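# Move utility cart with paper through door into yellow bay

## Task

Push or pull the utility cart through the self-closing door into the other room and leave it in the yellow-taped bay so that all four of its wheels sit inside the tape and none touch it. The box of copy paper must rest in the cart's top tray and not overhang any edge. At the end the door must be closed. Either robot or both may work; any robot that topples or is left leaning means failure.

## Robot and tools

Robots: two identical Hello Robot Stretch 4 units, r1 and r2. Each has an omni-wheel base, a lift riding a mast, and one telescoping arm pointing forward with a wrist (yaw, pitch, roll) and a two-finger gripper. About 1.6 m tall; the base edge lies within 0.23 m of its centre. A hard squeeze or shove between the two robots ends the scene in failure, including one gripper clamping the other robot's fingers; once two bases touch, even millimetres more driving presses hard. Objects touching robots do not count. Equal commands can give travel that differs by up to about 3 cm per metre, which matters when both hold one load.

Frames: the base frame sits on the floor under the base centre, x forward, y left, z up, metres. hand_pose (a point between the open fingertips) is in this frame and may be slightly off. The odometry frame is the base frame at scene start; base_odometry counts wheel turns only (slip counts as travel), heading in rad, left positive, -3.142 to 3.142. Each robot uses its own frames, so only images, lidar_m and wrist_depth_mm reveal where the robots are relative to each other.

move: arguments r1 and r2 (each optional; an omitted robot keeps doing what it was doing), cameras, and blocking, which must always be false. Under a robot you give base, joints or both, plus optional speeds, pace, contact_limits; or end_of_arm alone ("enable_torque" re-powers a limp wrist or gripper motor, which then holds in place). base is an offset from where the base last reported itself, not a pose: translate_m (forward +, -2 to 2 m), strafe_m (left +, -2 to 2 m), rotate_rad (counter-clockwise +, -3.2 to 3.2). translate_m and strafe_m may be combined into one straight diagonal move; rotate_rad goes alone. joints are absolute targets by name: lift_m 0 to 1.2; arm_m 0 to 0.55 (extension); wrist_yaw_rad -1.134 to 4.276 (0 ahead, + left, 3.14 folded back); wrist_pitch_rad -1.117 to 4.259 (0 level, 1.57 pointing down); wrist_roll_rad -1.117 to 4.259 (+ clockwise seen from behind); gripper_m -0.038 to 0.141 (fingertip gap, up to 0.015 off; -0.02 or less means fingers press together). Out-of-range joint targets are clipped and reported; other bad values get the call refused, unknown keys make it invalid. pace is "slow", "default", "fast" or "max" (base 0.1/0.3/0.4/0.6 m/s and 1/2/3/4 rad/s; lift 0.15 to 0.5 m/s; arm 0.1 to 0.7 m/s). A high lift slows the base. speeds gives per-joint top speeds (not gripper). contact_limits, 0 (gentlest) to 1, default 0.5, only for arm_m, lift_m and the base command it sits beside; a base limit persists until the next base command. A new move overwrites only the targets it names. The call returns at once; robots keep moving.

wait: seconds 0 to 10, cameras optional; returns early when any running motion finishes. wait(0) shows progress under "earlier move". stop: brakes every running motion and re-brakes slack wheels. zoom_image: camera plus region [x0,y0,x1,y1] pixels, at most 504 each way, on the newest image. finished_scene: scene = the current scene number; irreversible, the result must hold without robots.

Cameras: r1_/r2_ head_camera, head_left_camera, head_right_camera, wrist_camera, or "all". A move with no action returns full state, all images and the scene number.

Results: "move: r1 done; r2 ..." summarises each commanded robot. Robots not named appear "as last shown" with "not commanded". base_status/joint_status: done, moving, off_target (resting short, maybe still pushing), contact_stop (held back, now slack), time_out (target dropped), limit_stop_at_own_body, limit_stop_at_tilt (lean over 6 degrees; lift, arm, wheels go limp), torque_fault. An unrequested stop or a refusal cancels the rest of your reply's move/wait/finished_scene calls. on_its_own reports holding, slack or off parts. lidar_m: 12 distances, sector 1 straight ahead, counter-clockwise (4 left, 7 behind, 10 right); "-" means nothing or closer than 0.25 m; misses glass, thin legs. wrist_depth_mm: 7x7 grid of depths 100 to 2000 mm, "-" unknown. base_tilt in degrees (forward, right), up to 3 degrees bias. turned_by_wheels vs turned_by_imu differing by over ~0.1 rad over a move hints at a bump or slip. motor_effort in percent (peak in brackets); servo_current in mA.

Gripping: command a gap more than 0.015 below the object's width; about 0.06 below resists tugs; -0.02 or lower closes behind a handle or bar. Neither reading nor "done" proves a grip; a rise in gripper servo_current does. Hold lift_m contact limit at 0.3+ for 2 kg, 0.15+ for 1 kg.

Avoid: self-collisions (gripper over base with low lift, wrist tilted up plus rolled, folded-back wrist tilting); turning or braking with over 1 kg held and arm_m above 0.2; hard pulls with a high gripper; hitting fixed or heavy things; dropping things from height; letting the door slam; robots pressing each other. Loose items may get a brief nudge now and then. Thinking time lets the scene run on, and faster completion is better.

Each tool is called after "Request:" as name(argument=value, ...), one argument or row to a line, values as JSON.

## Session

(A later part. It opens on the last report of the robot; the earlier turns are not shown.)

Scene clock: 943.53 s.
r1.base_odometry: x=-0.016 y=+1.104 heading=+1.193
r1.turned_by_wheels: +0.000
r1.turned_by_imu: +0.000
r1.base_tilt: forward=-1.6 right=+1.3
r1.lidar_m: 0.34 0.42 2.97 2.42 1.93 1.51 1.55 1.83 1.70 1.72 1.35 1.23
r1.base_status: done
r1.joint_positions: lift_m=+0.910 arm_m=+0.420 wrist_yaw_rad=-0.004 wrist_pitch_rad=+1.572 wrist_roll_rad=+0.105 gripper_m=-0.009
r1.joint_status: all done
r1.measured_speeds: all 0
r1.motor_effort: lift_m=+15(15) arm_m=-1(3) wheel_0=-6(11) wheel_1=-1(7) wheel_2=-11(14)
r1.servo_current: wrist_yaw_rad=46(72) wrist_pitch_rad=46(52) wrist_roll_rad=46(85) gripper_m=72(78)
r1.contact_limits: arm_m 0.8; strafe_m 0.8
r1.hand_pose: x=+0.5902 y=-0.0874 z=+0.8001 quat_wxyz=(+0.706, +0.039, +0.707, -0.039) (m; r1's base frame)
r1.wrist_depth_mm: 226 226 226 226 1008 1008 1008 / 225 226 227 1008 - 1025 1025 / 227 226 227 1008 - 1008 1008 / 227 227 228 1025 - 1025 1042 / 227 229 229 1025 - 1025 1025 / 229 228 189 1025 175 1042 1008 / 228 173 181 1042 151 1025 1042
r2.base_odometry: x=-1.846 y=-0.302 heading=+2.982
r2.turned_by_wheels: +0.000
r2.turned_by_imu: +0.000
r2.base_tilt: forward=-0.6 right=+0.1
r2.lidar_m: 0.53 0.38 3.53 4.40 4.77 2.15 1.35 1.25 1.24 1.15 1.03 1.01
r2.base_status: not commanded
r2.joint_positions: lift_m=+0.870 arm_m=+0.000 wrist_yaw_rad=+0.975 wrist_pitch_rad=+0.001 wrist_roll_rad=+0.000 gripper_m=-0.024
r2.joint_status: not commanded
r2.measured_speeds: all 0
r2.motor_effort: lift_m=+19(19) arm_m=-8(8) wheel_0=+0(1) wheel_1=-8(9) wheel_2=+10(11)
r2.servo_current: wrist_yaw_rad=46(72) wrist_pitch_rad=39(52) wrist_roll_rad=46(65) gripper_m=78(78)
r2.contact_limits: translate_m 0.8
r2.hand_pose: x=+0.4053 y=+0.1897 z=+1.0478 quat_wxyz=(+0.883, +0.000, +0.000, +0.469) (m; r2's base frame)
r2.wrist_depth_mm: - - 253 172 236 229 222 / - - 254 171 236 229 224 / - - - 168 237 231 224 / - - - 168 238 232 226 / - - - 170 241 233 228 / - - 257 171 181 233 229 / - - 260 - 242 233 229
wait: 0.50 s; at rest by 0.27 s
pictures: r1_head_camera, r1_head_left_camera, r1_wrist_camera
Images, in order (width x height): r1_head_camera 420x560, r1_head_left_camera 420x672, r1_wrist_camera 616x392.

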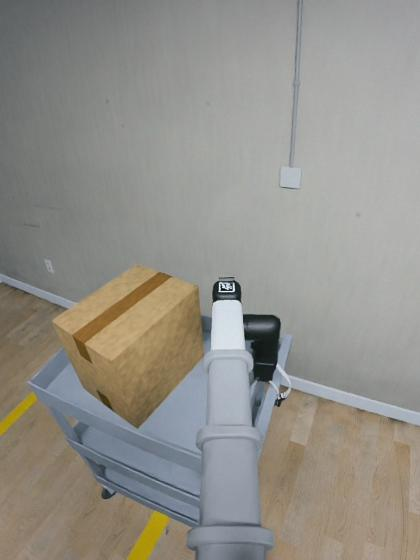

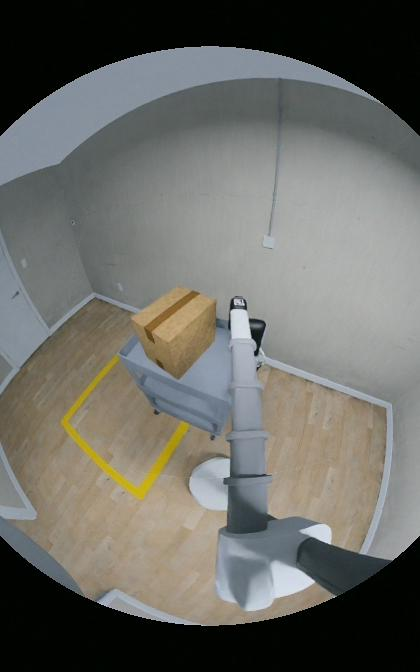

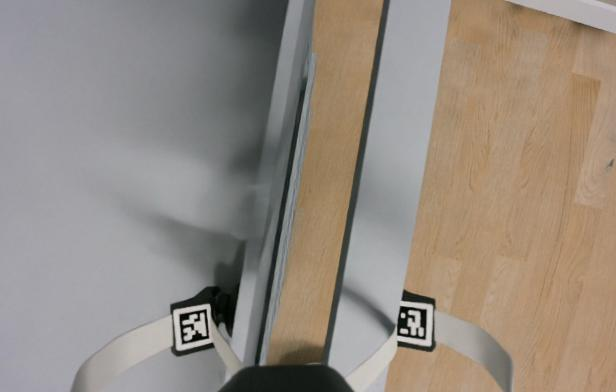

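Request:
move(
  blocking=false,
  r1={"base":{"strafe_m":0.28,"translate_m":0.05},"joints":{"wrist_roll_rad":0.2},"speeds":{"wrist_roll_rad":0.1},"pace":"slow","contact_limits":{"strafe_m":0.8}},
)

Request:
wait(
  seconds=6,
)

Request:
wait(
  seconds=0.5,
  cameras=["r1_head_camera","r1_wrist_camera","r1_head_left_camera"],
)

Scene clock: 955.13 s.
move: r1 moving
r1.base_odometry: x=-0.027 y=+1.111 heading=+1.190
r1.turned_by_wheels: -0.003
r1.turned_by_imu: -0.004
r1.base_tilt: forward=-1.6 right=+1.3
r1.lidar_m: 0.34 0.44 2.98 2.43 1.93 1.52 1.56 1.84 1.70 1.73 1.34 0.79
r1.base_status: translate_m moving; strafe_m moving
r1.joint_positions: lift_m=+0.910 arm_m=+0.420 wrist_yaw_rad=-0.004 wrist_pitch_rad=+1.572 wrist_roll_rad=+0.142 gripper_m=-0.009
r1.joint_status: wrist_roll_rad moving
r1.measured_speeds: translate_m=+0.009 strafe_m=+0.050 rotate_rad=+0.000 lift_m=+0.000 arm_m=+0.000 wrist_yaw_rad=+0.000 wrist_pitch_rad=+0.000 wrist_roll_rad=+0.097
r1.motor_effort: lift_m=+15(15) arm_m=-1(1) wheel_0=-21(21) wheel_1=+1(4) wheel_2=-17(17)
r1.servo_current: wrist_yaw_rad=46(59) wrist_pitch_rad=39(52) wrist_roll_rad=59(65) gripper_m=72(78)
r1.contact_limits: arm_m 0.8; strafe_m 0.8
r1.hand_pose: x=+0.5901 y=-0.0874 z=+0.8001 quat_wxyz=(+0.705, +0.051, +0.706, -0.052) (m; r1's base frame)
r1.wrist_depth_mm: 224 225 226 226 991 1025 1008 / 225 224 227 1008 - 1025 1042 / 225 226 228 1025 - 1008 1025 / 226 227 228 1008 - 1008 1025 / 227 227 228 1008 - 1025 1025 / 226 227 185 1025 - 1008 1042 / 227 156 229 1025 132 1025 1060
r2: as last shown
r2.base_tilt: forward=-0.6 right=+0.0
r2.lidar_m: 0.53 0.39 3.52 4.35 4.78 2.13 1.38 1.22 1.25 1.14 1.04 0.98
r2.motor_effort: lift_m=+19(19) arm_m=-8(8) wheel_0=+0(1) wheel_1=-8(9) wheel_2=+11(11)
r2.servo_current: wrist_yaw_rad=46(65) wrist_pitch_rad=33(46) wrist_roll_rad=52(59) gripper_m=78(78)
r2.contact_limits: translate_m 0.8
r2.wrist_depth_mm: - - 254 171 236 228 222 / - - 255 171 236 229 224 / - - - 167 237 230 224 / - - - 169 239 231 226 / - - - 170 241 233 227 / - - 257 171 181 233 228 / - - 260 - 242 232 229
pictures: none

Scene clock: 958.70 s.
earlier move: r1 done
r1.base_odometry: x=-0.257 y=+1.254 heading=+1.192
r1.turned_by_wheels: +0.002
r1.turned_by_imu: -0.003
r1.base_tilt: forward=-1.6 right=+1.3
r1.lidar_m: 0.40 0.50 2.70 2.36 1.72 1.45 1.49 1.92 1.97 2.01 1.43 0.71
r1.base_status: done
r1.joint_positions: lift_m=+0.910 arm_m=+0.420 wrist_yaw_rad=-0.003 wrist_pitch_rad=+1.563 wrist_roll_rad=+0.204 gripper_m=-0.009
r1.joint_status: all done
r1.measured_speeds: all 0
r1.motor_effort: lift_m=+15(15) arm_m=-4(4) wheel_0=-10(25) wheel_1=+0(4) wheel_2=-5(17)
r1.servo_current: wrist_yaw_rad=52(78) wrist_pitch_rad=39(59) wrist_roll_rad=59(78) gripper_m=72(78)
r1.contact_limits: arm_m 0.8; strafe_m 0.8
r1.hand_pose: x=+0.5928 y=-0.0874 z=+0.8001 quat_wxyz=(+0.706, +0.073, +0.701, -0.073) (m; r1's base frame)
r1.wrist_depth_mm: 232 233 233 232 1025 - 1025 / 234 232 232 232 1008 - 1008 / 232 233 232 232 1025 - 1025 / 232 232 232 231 1025 1025 1025 / 231 231 232 1008 - 1025 991 / 229 230 179 1025 - 1025 1008 / 230 230 229 1008 147 1008 -
r2.base_odometry: x=-1.846 y=-0.302 heading=+2.982
r2.turned_by_wheels: +0.000
r2.turned_by_imu: +0.001
r2.base_tilt: forward=-0.6 right=+0.0
r2.lidar_m: 0.52 0.39 3.56 4.39 4.79 2.14 1.37 1.22 1.20 1.14 1.02 0.99
r2.base_status: not commanded
r2.joint_positions: lift_m=+0.870 arm_m=+0.000 wrist_yaw_rad=+0.975 wrist_pitch_rad=+0.001 wrist_roll_rad=+0.000 gripper_m=-0.024
r2.joint_status: not commanded
r2.measured_speeds: all 0
r2.motor_effort: lift_m=+19(19) arm_m=-8(8) wheel_0=+0(1) wheel_1=-8(9) wheel_2=+10(11)
r2.servo_current: wrist_yaw_rad=39(65) wrist_pitch_rad=33(46) wrist_roll_rad=39(65) gripper_m=72(78)
r2.contact_limits: translate_m 0.8
r2.hand_pose: x=+0.4053 y=+0.1897 z=+1.0478 quat_wxyz=(+0.883, +0.000, +0.000, +0.469) (m; r2's base frame)
r2.wrist_depth_mm: - - 254 172 236 228 223 / - - 254 172 237 229 223 / - - - 168 237 230 224 / - - - 169 239 231 225 / - - - 169 241 233 228 / - - 257 171 181 232 228 / - - 260 - 242 233 229
wait: 3.57 of 6 s (r1 has come to rest)
pictures: none

Scene clock: 959.20 s.
r1.base_odometry: x=-0.257 y=+1.254 heading=+1.192
r1.turned_by_wheels: +0.000
r1.turned_by_imu: +0.000
r1.base_tilt: forward=-1.6 right=+1.3
r1.lidar_m: 0.40 0.51 2.72 2.36 1.73 1.45 1.49 1.91 1.97 2.01 1.38 0.69
r1.base_status: done
r1.joint_positions: lift_m=+0.910 arm_m=+0.420 wrist_yaw_rad=-0.003 wrist_pitch_rad=+1.563 wrist_roll_rad=+0.204 gripper_m=-0.009
r1.joint_status: all done
r1.measured_speeds: all 0
r1.motor_effort: lift_m=+15(15) arm_m=-3(4) wheel_0=-10(25) wheel_1=+0(4) wheel_2=-5(17)
r1.servo_current: wrist_yaw_rad=65(78) wrist_pitch_rad=46(59) wrist_roll_rad=59(78) gripper_m=72(78)
r1.contact_limits: arm_m 0.8; strafe_m 0.8
r1.hand_pose: x=+0.5928 y=-0.0874 z=+0.8001 quat_wxyz=(+0.706, +0.073, +0.701, -0.073) (m; r1's base frame)
r1.wrist_depth_mm: 234 234 233 233 1025 - 1025 / 233 232 233 233 1008 - 1042 / 232 232 232 232 1025 - 1042 / 231 231 232 231 1025 1025 1008 / 231 231 231 1008 - 1025 1008 / 230 231 180 1008 - 1008 991 / 229 229 231 1042 147 1008 -
r2.base_odometry: x=-1.846 y=-0.302 heading=+2.982
r2.turned_by_wheels: +0.000
r2.turned_by_imu: +0.000
r2.base_tilt: forward=-0.6 right=+0.0
r2.lidar_m: 0.53 0.40 3.50 4.39 4.78 2.18 1.37 1.24 1.25 1.11 1.03 0.98
r2.base_status: not commanded
r2.joint_positions: lift_m=+0.870 arm_m=+0.000 wrist_yaw_rad=+0.975 wrist_pitch_rad=+0.001 wrist_roll_rad=+0.000 gripper_m=-0.024
r2.joint_status: not commanded
r2.measured_speeds: all 0
r2.motor_effort: lift_m=+19(19) arm_m=-8(8) wheel_0=+1(1) wheel_1=-8(9) wheel_2=+10(11)
r2.servo_current: wrist_yaw_rad=52(65) wrist_pitch_rad=39(46) wrist_roll_rad=46(65) gripper_m=78(78)
r2.contact_limits: translate_m 0.8
r2.hand_pose: x=+0.4053 y=+0.1897 z=+1.0478 quat_wxyz=(+0.883, +0.000, +0.000, +0.469) (m; r2's base frame)
r2.wrist_depth_mm: - - 253 171 236 229 222 / - - 255 171 236 229 224 / - - - 168 238 230 224 / - - - 169 239 232 226 / - - - 169 241 233 227 / - - 257 171 181 233 229 / - - 259 - 242 232 229
wait: 0.50 s; at rest by 0.27 s
pictures: r1_head_camera, r1_head_left_camera, r1_wrist_camera
Images, in order (width x height): r1_head_camera 420x560, r1_head_left_camera 420x672, r1_wrist_camera 616x392.

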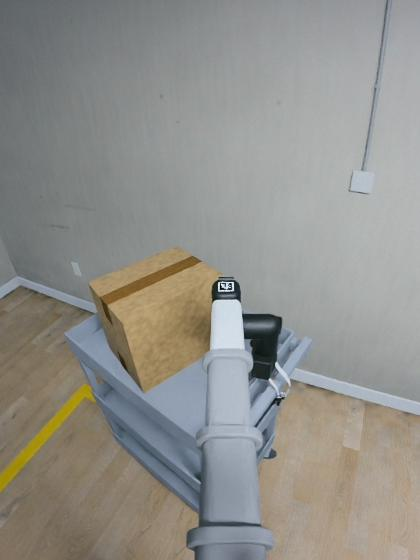

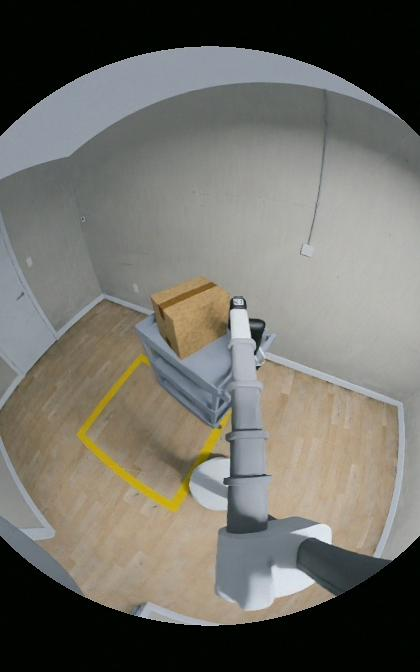

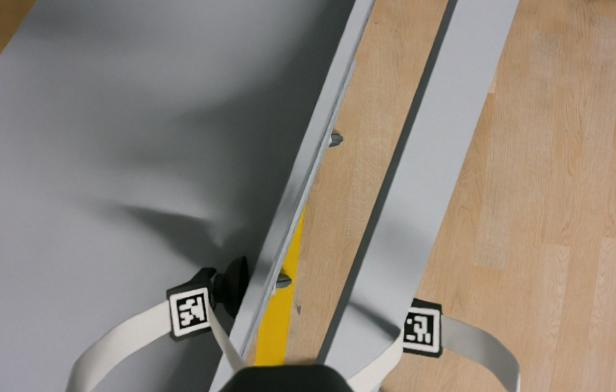

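Request:
move(
  blocking=false,
  r1={"base":{"strafe_m":-0.06,"translate_m":0.22},"joints":{"wrist_roll_rad":-0.2,"arm_m":0.52},"speeds":{"wrist_roll_rad":0.12,"arm_m":0.05},"pace":"slow","contact_limits":{"strafe_m":0.8,"arm_m":0.8}},
)

Request:
wait(
  seconds=2.5,
)

Request:
wait(
  seconds=0.5,
  cameras=["r1_head_camera","r1_wrist_camera","r1_head_left_camera"],
)

Scene clock: 977.13 s.
move: r1 moving
r1.base_odometry: x=-0.250 y=+1.264 heading=+1.191
r1.turned_by_wheels: -0.001
r1.turned_by_imu: -0.002
r1.base_tilt: forward=-1.6 right=+1.3
r1.lidar_m: 0.40 0.50 2.70 2.38 1.75 1.46 1.50 1.95 1.98 1.99 1.41 0.71
r1.base_status: translate_m moving; strafe_m moving
r1.joint_positions: lift_m=+0.910 arm_m=+0.442 wrist_yaw_rad=-0.006 wrist_pitch_rad=+1.575 wrist_roll_rad=+0.164 gripper_m=-0.009
r1.joint_status: arm_m moving; wrist_roll_rad moving
r1.measured_speeds: translate_m=+0.048 strafe_m=-0.013 rotate_rad=-0.004 lift_m=+0.000 arm_m=+0.050 wrist_yaw_rad=+0.000 wrist_pitch_rad=+0.004 wrist_roll_rad=-0.123
r1.motor_effort: lift_m=+15(15) arm_m=+9(9) wheel_0=+0(7) wheel_1=+1(2) wheel_2=-13(14)
r1.servo_current: wrist_yaw_rad=46(72) wrist_pitch_rad=46(52) wrist_roll_rad=130(130) gripper_m=72(78)
r1.contact_limits: arm_m 0.8; strafe_m 0.8
r1.hand_pose: x=+0.6110 y=-0.0874 z=+0.8001 quat_wxyz=(+0.703, +0.060, +0.706, -0.060) (m; r1's base frame)
r1.wrist_depth_mm: 224 224 225 225 991 - 1008 / 224 224 226 227 991 - 991 / 226 226 228 227 1008 - 1025 / 227 228 227 227 1025 1025 1042 / 227 229 229 1008 - 1008 1025 / 227 228 182 1025 - 1008 1008 / 228 174 229 1042 170 156 -
r2: as last shown
r2.lidar_m: 0.49 0.39 3.56 4.38 4.77 2.12 1.38 1.23 1.26 1.14 1.02 1.00
r2.servo_current: wrist_yaw_rad=52(72) wrist_pitch_rad=39(46) wrist_roll_rad=46(59) gripper_m=72(78)
r2.contact_limits: translate_m 0.8
r2.wrist_depth_mm: - - 254 171 236 228 222 / - - 254 171 236 229 224 / - - - 168 238 230 224 / - - - 168 238 232 225 / - - - 169 240 232 228 / - - 257 171 181 232 229 / - - 259 - 242 233 229
pictures: none

Scene clock: 979.63 s.
earlier move: r1 moving
r1.base_odometry: x=-0.122 y=+1.434 heading=+1.193
r1.turned_by_wheels: +0.003
r1.turned_by_imu: +0.003
r1.base_tilt: forward=-1.6 right=+1.3
r1.lidar_m: 0.45 0.51 0.83 2.69 1.89 1.70 1.71 2.15 1.99 1.76 1.16 1.07
r1.base_status: translate_m moving; strafe_m moving
r1.joint_positions: lift_m=+0.910 arm_m=+0.520 wrist_yaw_rad=-0.006 wrist_pitch_rad=+1.572 wrist_roll_rad=-0.143 gripper_m=-0.009
r1.joint_status: arm_m moving; wrist_roll_rad moving
r1.measured_speeds: translate_m=+0.026 strafe_m=-0.007 rotate_rad=+0.001 lift_m=+0.000 arm_m=+0.000 wrist_yaw_rad=+0.000 wrist_pitch_rad=+0.000 wrist_roll_rad=-0.118
r1.motor_effort: lift_m=+15(15) arm_m=+3(9) wheel_0=+9(14) wheel_1=+5(7) wheel_2=+2(16)
r1.servo_current: wrist_yaw_rad=39(78) wrist_pitch_rad=46(52) wrist_roll_rad=72(130) gripper_m=78(78)
r1.contact_limits: arm_m 0.8; strafe_m 0.8
r1.hand_pose: x=+0.6901 y=-0.0874 z=+0.8001 quat_wxyz=(+0.705, -0.048, +0.706, +0.048) (m; r1's base frame)
r1.wrist_depth_mm: 227 225 227 226 - - 564 / 226 226 225 226 1008 - - / 228 226 227 1008 - 1008 - / 227 228 226 1025 - 1008 1025 / 227 227 226 1008 - 991 991 / 228 227 179 991 176 1008 1008 / 228 170 180 1008 991 1008 1008
r2.base_odometry: x=-1.846 y=-0.302 heading=+2.982
r2.turned_by_wheels: +0.000
r2.turned_by_imu: +0.000
r2.base_tilt: forward=-0.6 right=+0.0
r2.lidar_m: 0.52 0.37 3.55 4.39 4.76 2.11 1.35 1.22 1.25 1.12 1.02 0.98
r2.base_status: not commanded
r2.joint_positions: lift_m=+0.870 arm_m=+0.000 wrist_yaw_rad=+0.975 wrist_pitch_rad=+0.001 wrist_roll_rad=+0.000 gripper_m=-0.024
r2.joint_status: not commanded
r2.measured_speeds: all 0
r2.motor_effort: lift_m=+19(19) arm_m=-8(8) wheel_0=+0(1) wheel_1=-8(9) wheel_2=+10(11)
r2.servo_current: wrist_yaw_rad=39(72) wrist_pitch_rad=39(46) wrist_roll_rad=52(59) gripper_m=65(78)
r2.contact_limits: translate_m 0.8
r2.hand_pose: x=+0.4053 y=+0.1897 z=+1.0478 quat_wxyz=(+0.883, +0.000, +0.000, +0.469) (m; r2's base frame)
r2.wrist_depth_mm: - - 254 171 236 228 222 / - - 255 171 236 229 224 / - - - 167 238 229 225 / - - - 169 239 232 225 / - - - 170 240 232 226 / - - 257 171 181 233 229 / - - 259 - 242 233 229
wait: 2.50 s; no rest
pictures: none

Scene clock: 980.13 s.
earlier move: r1 moving
r1.base_odometry: x=-0.121 y=+1.436 heading=+1.193
r1.turned_by_wheels: +0.000
r1.turned_by_imu: +0.000
r1.base_tilt: forward=-1.6 right=+1.3
r1.lidar_m: 0.45 0.48 0.83 2.70 1.89 1.68 1.71 2.18 2.00 1.78 1.14 1.08
r1.base_status: translate_m moving; strafe_m moving
r1.joint_positions: lift_m=+0.910 arm_m=+0.520 wrist_yaw_rad=-0.006 wrist_pitch_rad=+1.571 wrist_roll_rad=-0.189 gripper_m=-0.009
r1.joint_status: arm_m moving; wrist_roll_rad moving
r1.measured_speeds: translate_m=+0.000 strafe_m=+0.000 rotate_rad=+0.000 lift_m=+0.000 arm_m=+0.000 wrist_yaw_rad=+0.000 wrist_pitch_rad=+0.000 wrist_roll_rad=-0.002
r1.motor_effort: lift_m=+15(15) arm_m=+6(9) wheel_0=+9(14) wheel_1=+4(7) wheel_2=+2(16)
r1.servo_current: wrist_yaw_rad=65(78) wrist_pitch_rad=52(52) wrist_roll_rad=65(130) gripper_m=72(78)
r1.contact_limits: arm_m 0.8; strafe_m 0.8
r1.hand_pose: x=+0.6901 y=-0.0874 z=+0.8001 quat_wxyz=(+0.704, -0.065, +0.704, +0.065) (m; r1's base frame)
r1.wrist_depth_mm: 228 226 228 227 - - 549 / 226 228 227 227 991 - - / 227 228 227 1008 - 1008 - / 228 228 227 1025 - 1008 1025 / 228 227 227 1025 - 1008 991 / 228 227 179 1025 178 1008 1008 / 229 226 159 1025 176 1025 1008
r2.base_odometry: x=-1.846 y=-0.302 heading=+2.982
r2.turned_by_wheels: +0.000
r2.turned_by_imu: +0.000
r2.base_tilt: forward=-0.6 right=+0.1
r2.lidar_m: 0.50 0.39 3.53 4.37 4.78 2.14 1.36 1.22 1.24 1.15 1.02 0.99
r2.base_status: not commanded
r2.joint_positions: lift_m=+0.870 arm_m=+0.000 wrist_yaw_rad=+0.975 wrist_pitch_rad=+0.001 wrist_roll_rad=+0.000 gripper_m=-0.024
r2.joint_status: not commanded
r2.measured_speeds: all 0
r2.motor_effort: lift_m=+19(19) arm_m=-8(8) wheel_0=+0(1) wheel_1=-8(9) wheel_2=+10(11)
r2.servo_current: wrist_yaw_rad=46(72) wrist_pitch_rad=46(46) wrist_roll_rad=52(59) gripper_m=78(78)
r2.contact_limits: translate_m 0.8
r2.hand_pose: x=+0.4053 y=+0.1897 z=+1.0478 quat_wxyz=(+0.883, +0.000, +0.000, +0.469) (m; r2's base frame)
r2.wrist_depth_mm: - - 254 172 236 229 223 / - - 255 171 236 229 224 / - - - 168 237 230 225 / - - - 168 239 232 226 / - - - 170 242 233 228 / - - 257 171 181 234 229 / - - 259 - 242 232 229
wait: 0.50 s; no rest
pictures: r1_head_camera, r1_head_left_camera, r1_wrist_camera
Images, in order (width x height): r1_head_camera 420x560, r1_head_left_camera 420x672, r1_wrist_camera 616x392.

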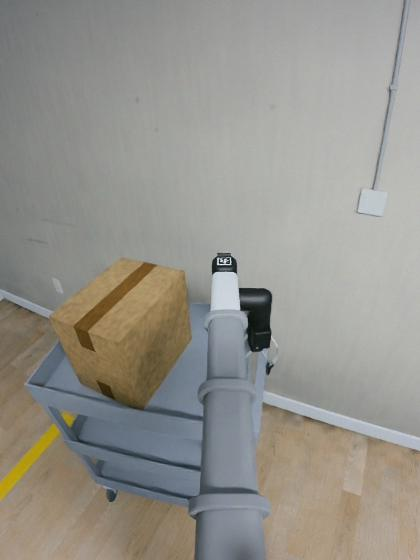

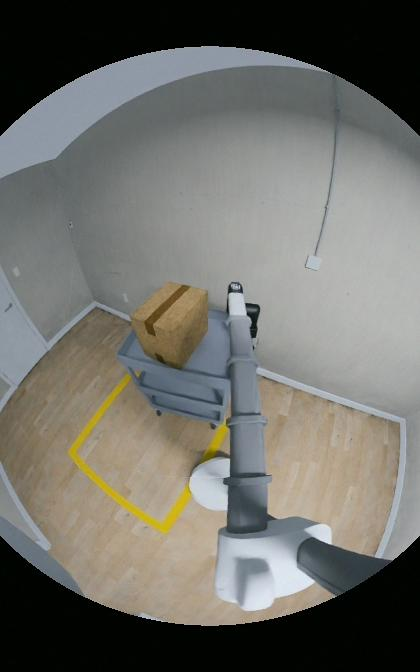

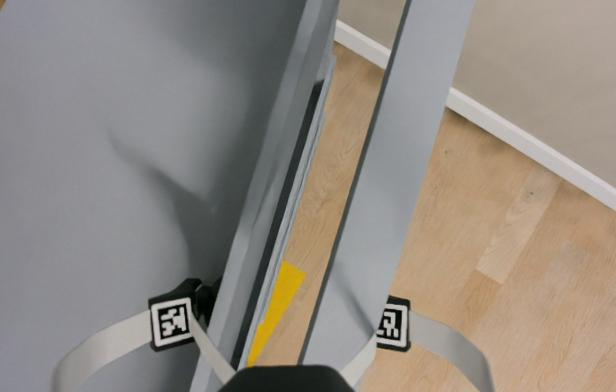

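Request:
move(
  blocking=false,
  r1={"base":{"strafe_m":0.14,"translate_m":-0.28},"joints":{"wrist_roll_rad":0.75},"speeds":{"wrist_roll_rad":0.26},"pace":"slow","contact_limits":{"strafe_m":0.8}},
)

Request:
wait(
  seconds=6,
)

Request:
wait(
  seconds=0.5,
  cameras=["r1_head_camera","r1_wrist_camera","r1_head_left_camera"],
)

Scene clock: 1005.80 s.
earlier move: r1 done
move: r1 moving
r1.base_odometry: x=-0.131 y=+1.427 heading=+1.193
r1.turned_by_wheels: +0.000
r1.turned_by_imu: +0.000
r1.base_tilt: forward=-1.6 right=+1.3
r1.lidar_m: 0.44 0.52 2.68 2.65 1.88 1.68 1.69 2.16 1.99 1.79 1.17 1.10
r1.base_status: translate_m moving; strafe_m moving
r1.joint_positions: lift_m=+0.910 arm_m=+0.520 wrist_yaw_rad=-0.004 wrist_pitch_rad=+1.566 wrist_roll_rad=-0.087 gripper_m=-0.009
r1.joint_status: wrist_roll_rad moving; the others done
r1.measured_speeds: translate_m=-0.049 strafe_m=+0.025 rotate_rad=+0.000 lift_m=+0.000 arm_m=+0.000 wrist_yaw_rad=+0.005 wrist_pitch_rad=-0.005 wrist_roll_rad=+0.258
r1.motor_effort: lift_m=+15(15) arm_m=+1(5) wheel_0=-5(9) wheel_1=-3(4) wheel_2=+8(10)
r1.servo_current: wrist_yaw_rad=46(65) wrist_pitch_rad=46(46) wrist_roll_rad=52(98) gripper_m=72(72)
r1.contact_limits: arm_m 0.8; strafe_m 0.8
r1.hand_pose: x=+0.6918 y=-0.0874 z=+0.8001 quat_wxyz=(+0.708, -0.030, +0.705, +0.029) (m; r1's base frame)
r1.wrist_depth_mm: 229 229 229 208 158 - - / 230 229 229 236 - - - / 229 229 229 1025 - 1008 - / 229 227 229 1008 - 1008 1008 / 229 229 228 1008 - 1008 991 / 228 227 181 1025 177 1008 1025 / 229 173 176 1025 178 155 1008
r2: as last shown
r2.base_tilt: forward=-0.6 right=+0.0
r2.lidar_m: 0.52 0.35 3.55 4.36 4.78 2.14 1.34 1.21 1.25 1.13 1.03 1.01
r2.servo_current: wrist_yaw_rad=39(65) wrist_pitch_rad=39(46) wrist_roll_rad=46(52) gripper_m=78(78)
r2.contact_limits: translate_m 0.8
r2.wrist_depth_mm: - - 252 171 236 228 223 / - - 254 171 236 229 224 / - - - 168 238 231 225 / - - - 169 239 232 226 / - - - 170 241 233 227 / - - 257 171 181 233 229 / - - 259 - 242 233 229
pictures: none

Scene clock: 1009.60 s.
earlier move: r1 done
r1.base_odometry: x=-0.354 y=+1.228 heading=+1.194
r1.turned_by_wheels: +0.001
r1.turned_by_imu: +0.000
r1.base_tilt: forward=-1.5 right=+1.2
r1.lidar_m: 0.50 0.64 2.67 2.22 1.59 1.37 1.42 1.82 2.03 2.04 1.51 0.89
r1.base_status: done
r1.joint_positions: lift_m=+0.910 arm_m=+0.520 wrist_yaw_rad=+0.001 wrist_pitch_rad=+1.563 wrist_roll_rad=+0.744 gripper_m=-0.009
r1.joint_status: all done
r1.measured_speeds: all 0
r1.motor_effort: lift_m=+15(15) arm_m=-4(5) wheel_0=+2(16) wheel_1=-1(9) wheel_2=+8(10)
r1.servo_current: wrist_yaw_rad=46(72) wrist_pitch_rad=46(59) wrist_roll_rad=46(98) gripper_m=78(78)
r1.contact_limits: arm_m 0.8; strafe_m 0.8
r1.hand_pose: x=+0.6933 y=-0.0874 z=+0.8001 quat_wxyz=(+0.661, +0.258, +0.656, -0.256) (m; r1's base frame)
r1.wrist_depth_mm: 230 229 218 - 1042 1025 1008 / 230 229 180 - 991 976 1008 / 229 229 203 - 1025 1025 991 / 229 229 194 525 991 1008 1008 / 229 229 215 - 1008 1025 1008 / 229 228 183 - 178 1008 1025 / 229 163 180 544 960 891 1008
r2.base_odometry: x=-1.846 y=-0.302 heading=+2.982
r2.turned_by_wheels: +0.000
r2.turned_by_imu: +0.001
r2.base_tilt: forward=-0.6 right=+0.0
r2.lidar_m: 0.52 0.40 3.56 4.40 4.75 2.11 1.39 1.22 1.24 1.14 1.04 0.98
r2.base_status: not commanded
r2.joint_positions: lift_m=+0.870 arm_m=+0.000 wrist_yaw_rad=+0.975 wrist_pitch_rad=+0.001 wrist_roll_rad=+0.000 gripper_m=-0.024
r2.joint_status: not commanded
r2.measured_speeds: all 0
r2.motor_effort: lift_m=+19(19) arm_m=-8(8) wheel_0=+0(1) wheel_1=-8(9) wheel_2=+10(11)
r2.servo_current: wrist_yaw_rad=46(65) wrist_pitch_rad=39(52) wrist_roll_rad=59(59) gripper_m=78(78)
r2.contact_limits: translate_m 0.8
r2.hand_pose: x=+0.4053 y=+0.1897 z=+1.0478 quat_wxyz=(+0.883, +0.000, +0.000, +0.469) (m; r2's base frame)
r2.wrist_depth_mm: - - 253 171 236 228 223 / - - 253 171 236 229 224 / - - - 168 238 230 225 / - - - 168 239 232 225 / - - - 170 240 233 226 / - - 257 171 181 233 228 / - - 259 - 242 231 229
wait: 3.80 of 6 s (r1 has come to rest)
pictures: none

Scene clock: 1010.10 s.
r1.base_odometry: x=-0.354 y=+1.228 heading=+1.194
r1.turned_by_wheels: +0.000
r1.turned_by_imu: +0.000
r1.base_tilt: forward=-1.6 right=+1.3
r1.lidar_m: 0.51 0.61 2.68 2.21 1.64 1.39 1.40 1.83 2.03 2.05 1.51 0.86
r1.base_status: done
r1.joint_positions: lift_m=+0.910 arm_m=+0.520 wrist_yaw_rad=+0.001 wrist_pitch_rad=+1.563 wrist_roll_rad=+0.744 gripper_m=-0.009
r1.joint_status: all done
r1.measured_speeds: all 0
r1.motor_effort: lift_m=+15(15) arm_m=-3(5) wheel_0=+2(16) wheel_1=-1(9) wheel_2=+8(10)
r1.servo_current: wrist_yaw_rad=59(72) wrist_pitch_rad=46(59) wrist_roll_rad=52(98) gripper_m=72(78)
r1.contact_limits: arm_m 0.8; strafe_m 0.8
r1.hand_pose: x=+0.6933 y=-0.0874 z=+0.8001 quat_wxyz=(+0.661, +0.258, +0.656, -0.256) (m; r1's base frame)
r1.wrist_depth_mm: 229 229 218 - 1008 1008 1008 / 229 229 180 - 1008 991 991 / 229 229 203 - 1042 1025 1025 / 229 229 193 521 1025 1008 1025 / 229 229 214 - 1008 1008 1008 / 229 228 184 - 177 1008 1008 / 229 163 180 544 976 891 991
r2.base_odometry: x=-1.846 y=-0.302 heading=+2.982
r2.turned_by_wheels: +0.000
r2.turned_by_imu: +0.000
r2.base_tilt: forward=-0.6 right=+0.0
r2.lidar_m: 0.51 0.40 3.54 4.35 4.78 2.14 1.36 1.23 1.26 1.15 1.02 1.00
r2.base_status: not commanded
r2.joint_positions: lift_m=+0.870 arm_m=+0.000 wrist_yaw_rad=+0.975 wrist_pitch_rad=+0.001 wrist_roll_rad=+0.000 gripper_m=-0.024
r2.joint_status: not commanded
r2.measured_speeds: all 0
r2.motor_effort: lift_m=+19(19) arm_m=-8(8) wheel_0=+0(1) wheel_1=-8(9) wheel_2=+10(11)
r2.servo_current: wrist_yaw_rad=46(65) wrist_pitch_rad=39(52) wrist_roll_rad=52(59) gripper_m=65(78)
r2.contact_limits: translate_m 0.8
r2.hand_pose: x=+0.4053 y=+0.1897 z=+1.0478 quat_wxyz=(+0.883, +0.000, +0.000, +0.469) (m; r2's base frame)
r2.wrist_depth_mm: - - 253 172 236 228 223 / - - 254 171 237 229 224 / - - - 168 237 230 224 / - - - 169 239 232 226 / - - - 170 241 232 227 / - - 257 171 181 232 229 / - - 259 - 242 233 229
wait: 0.50 s; at rest by 0.27 s
pictures: r1_head_camera, r1_head_left_camera, r1_wrist_camera
Images, in order (width x height): r1_head_camera 420x560, r1_head_left_camera 420x672, r1_wrist_camera 616x392.

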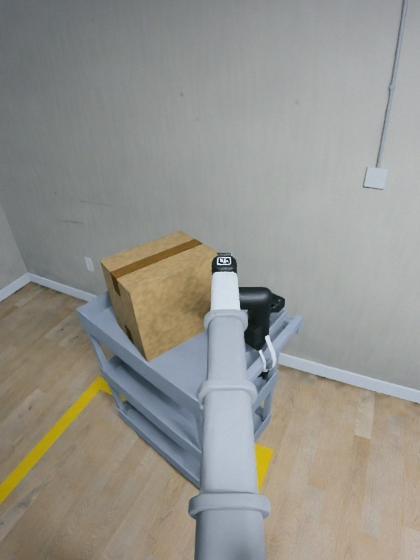

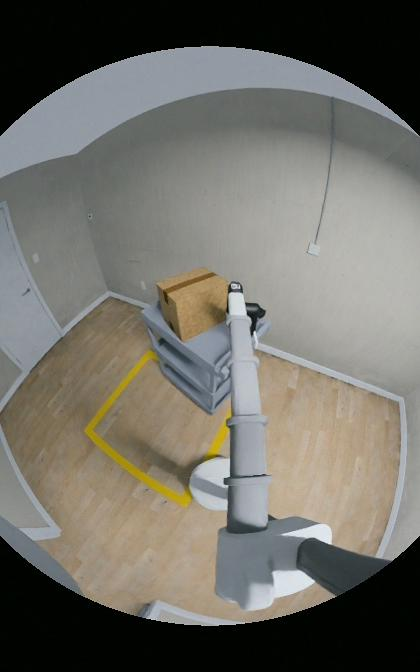

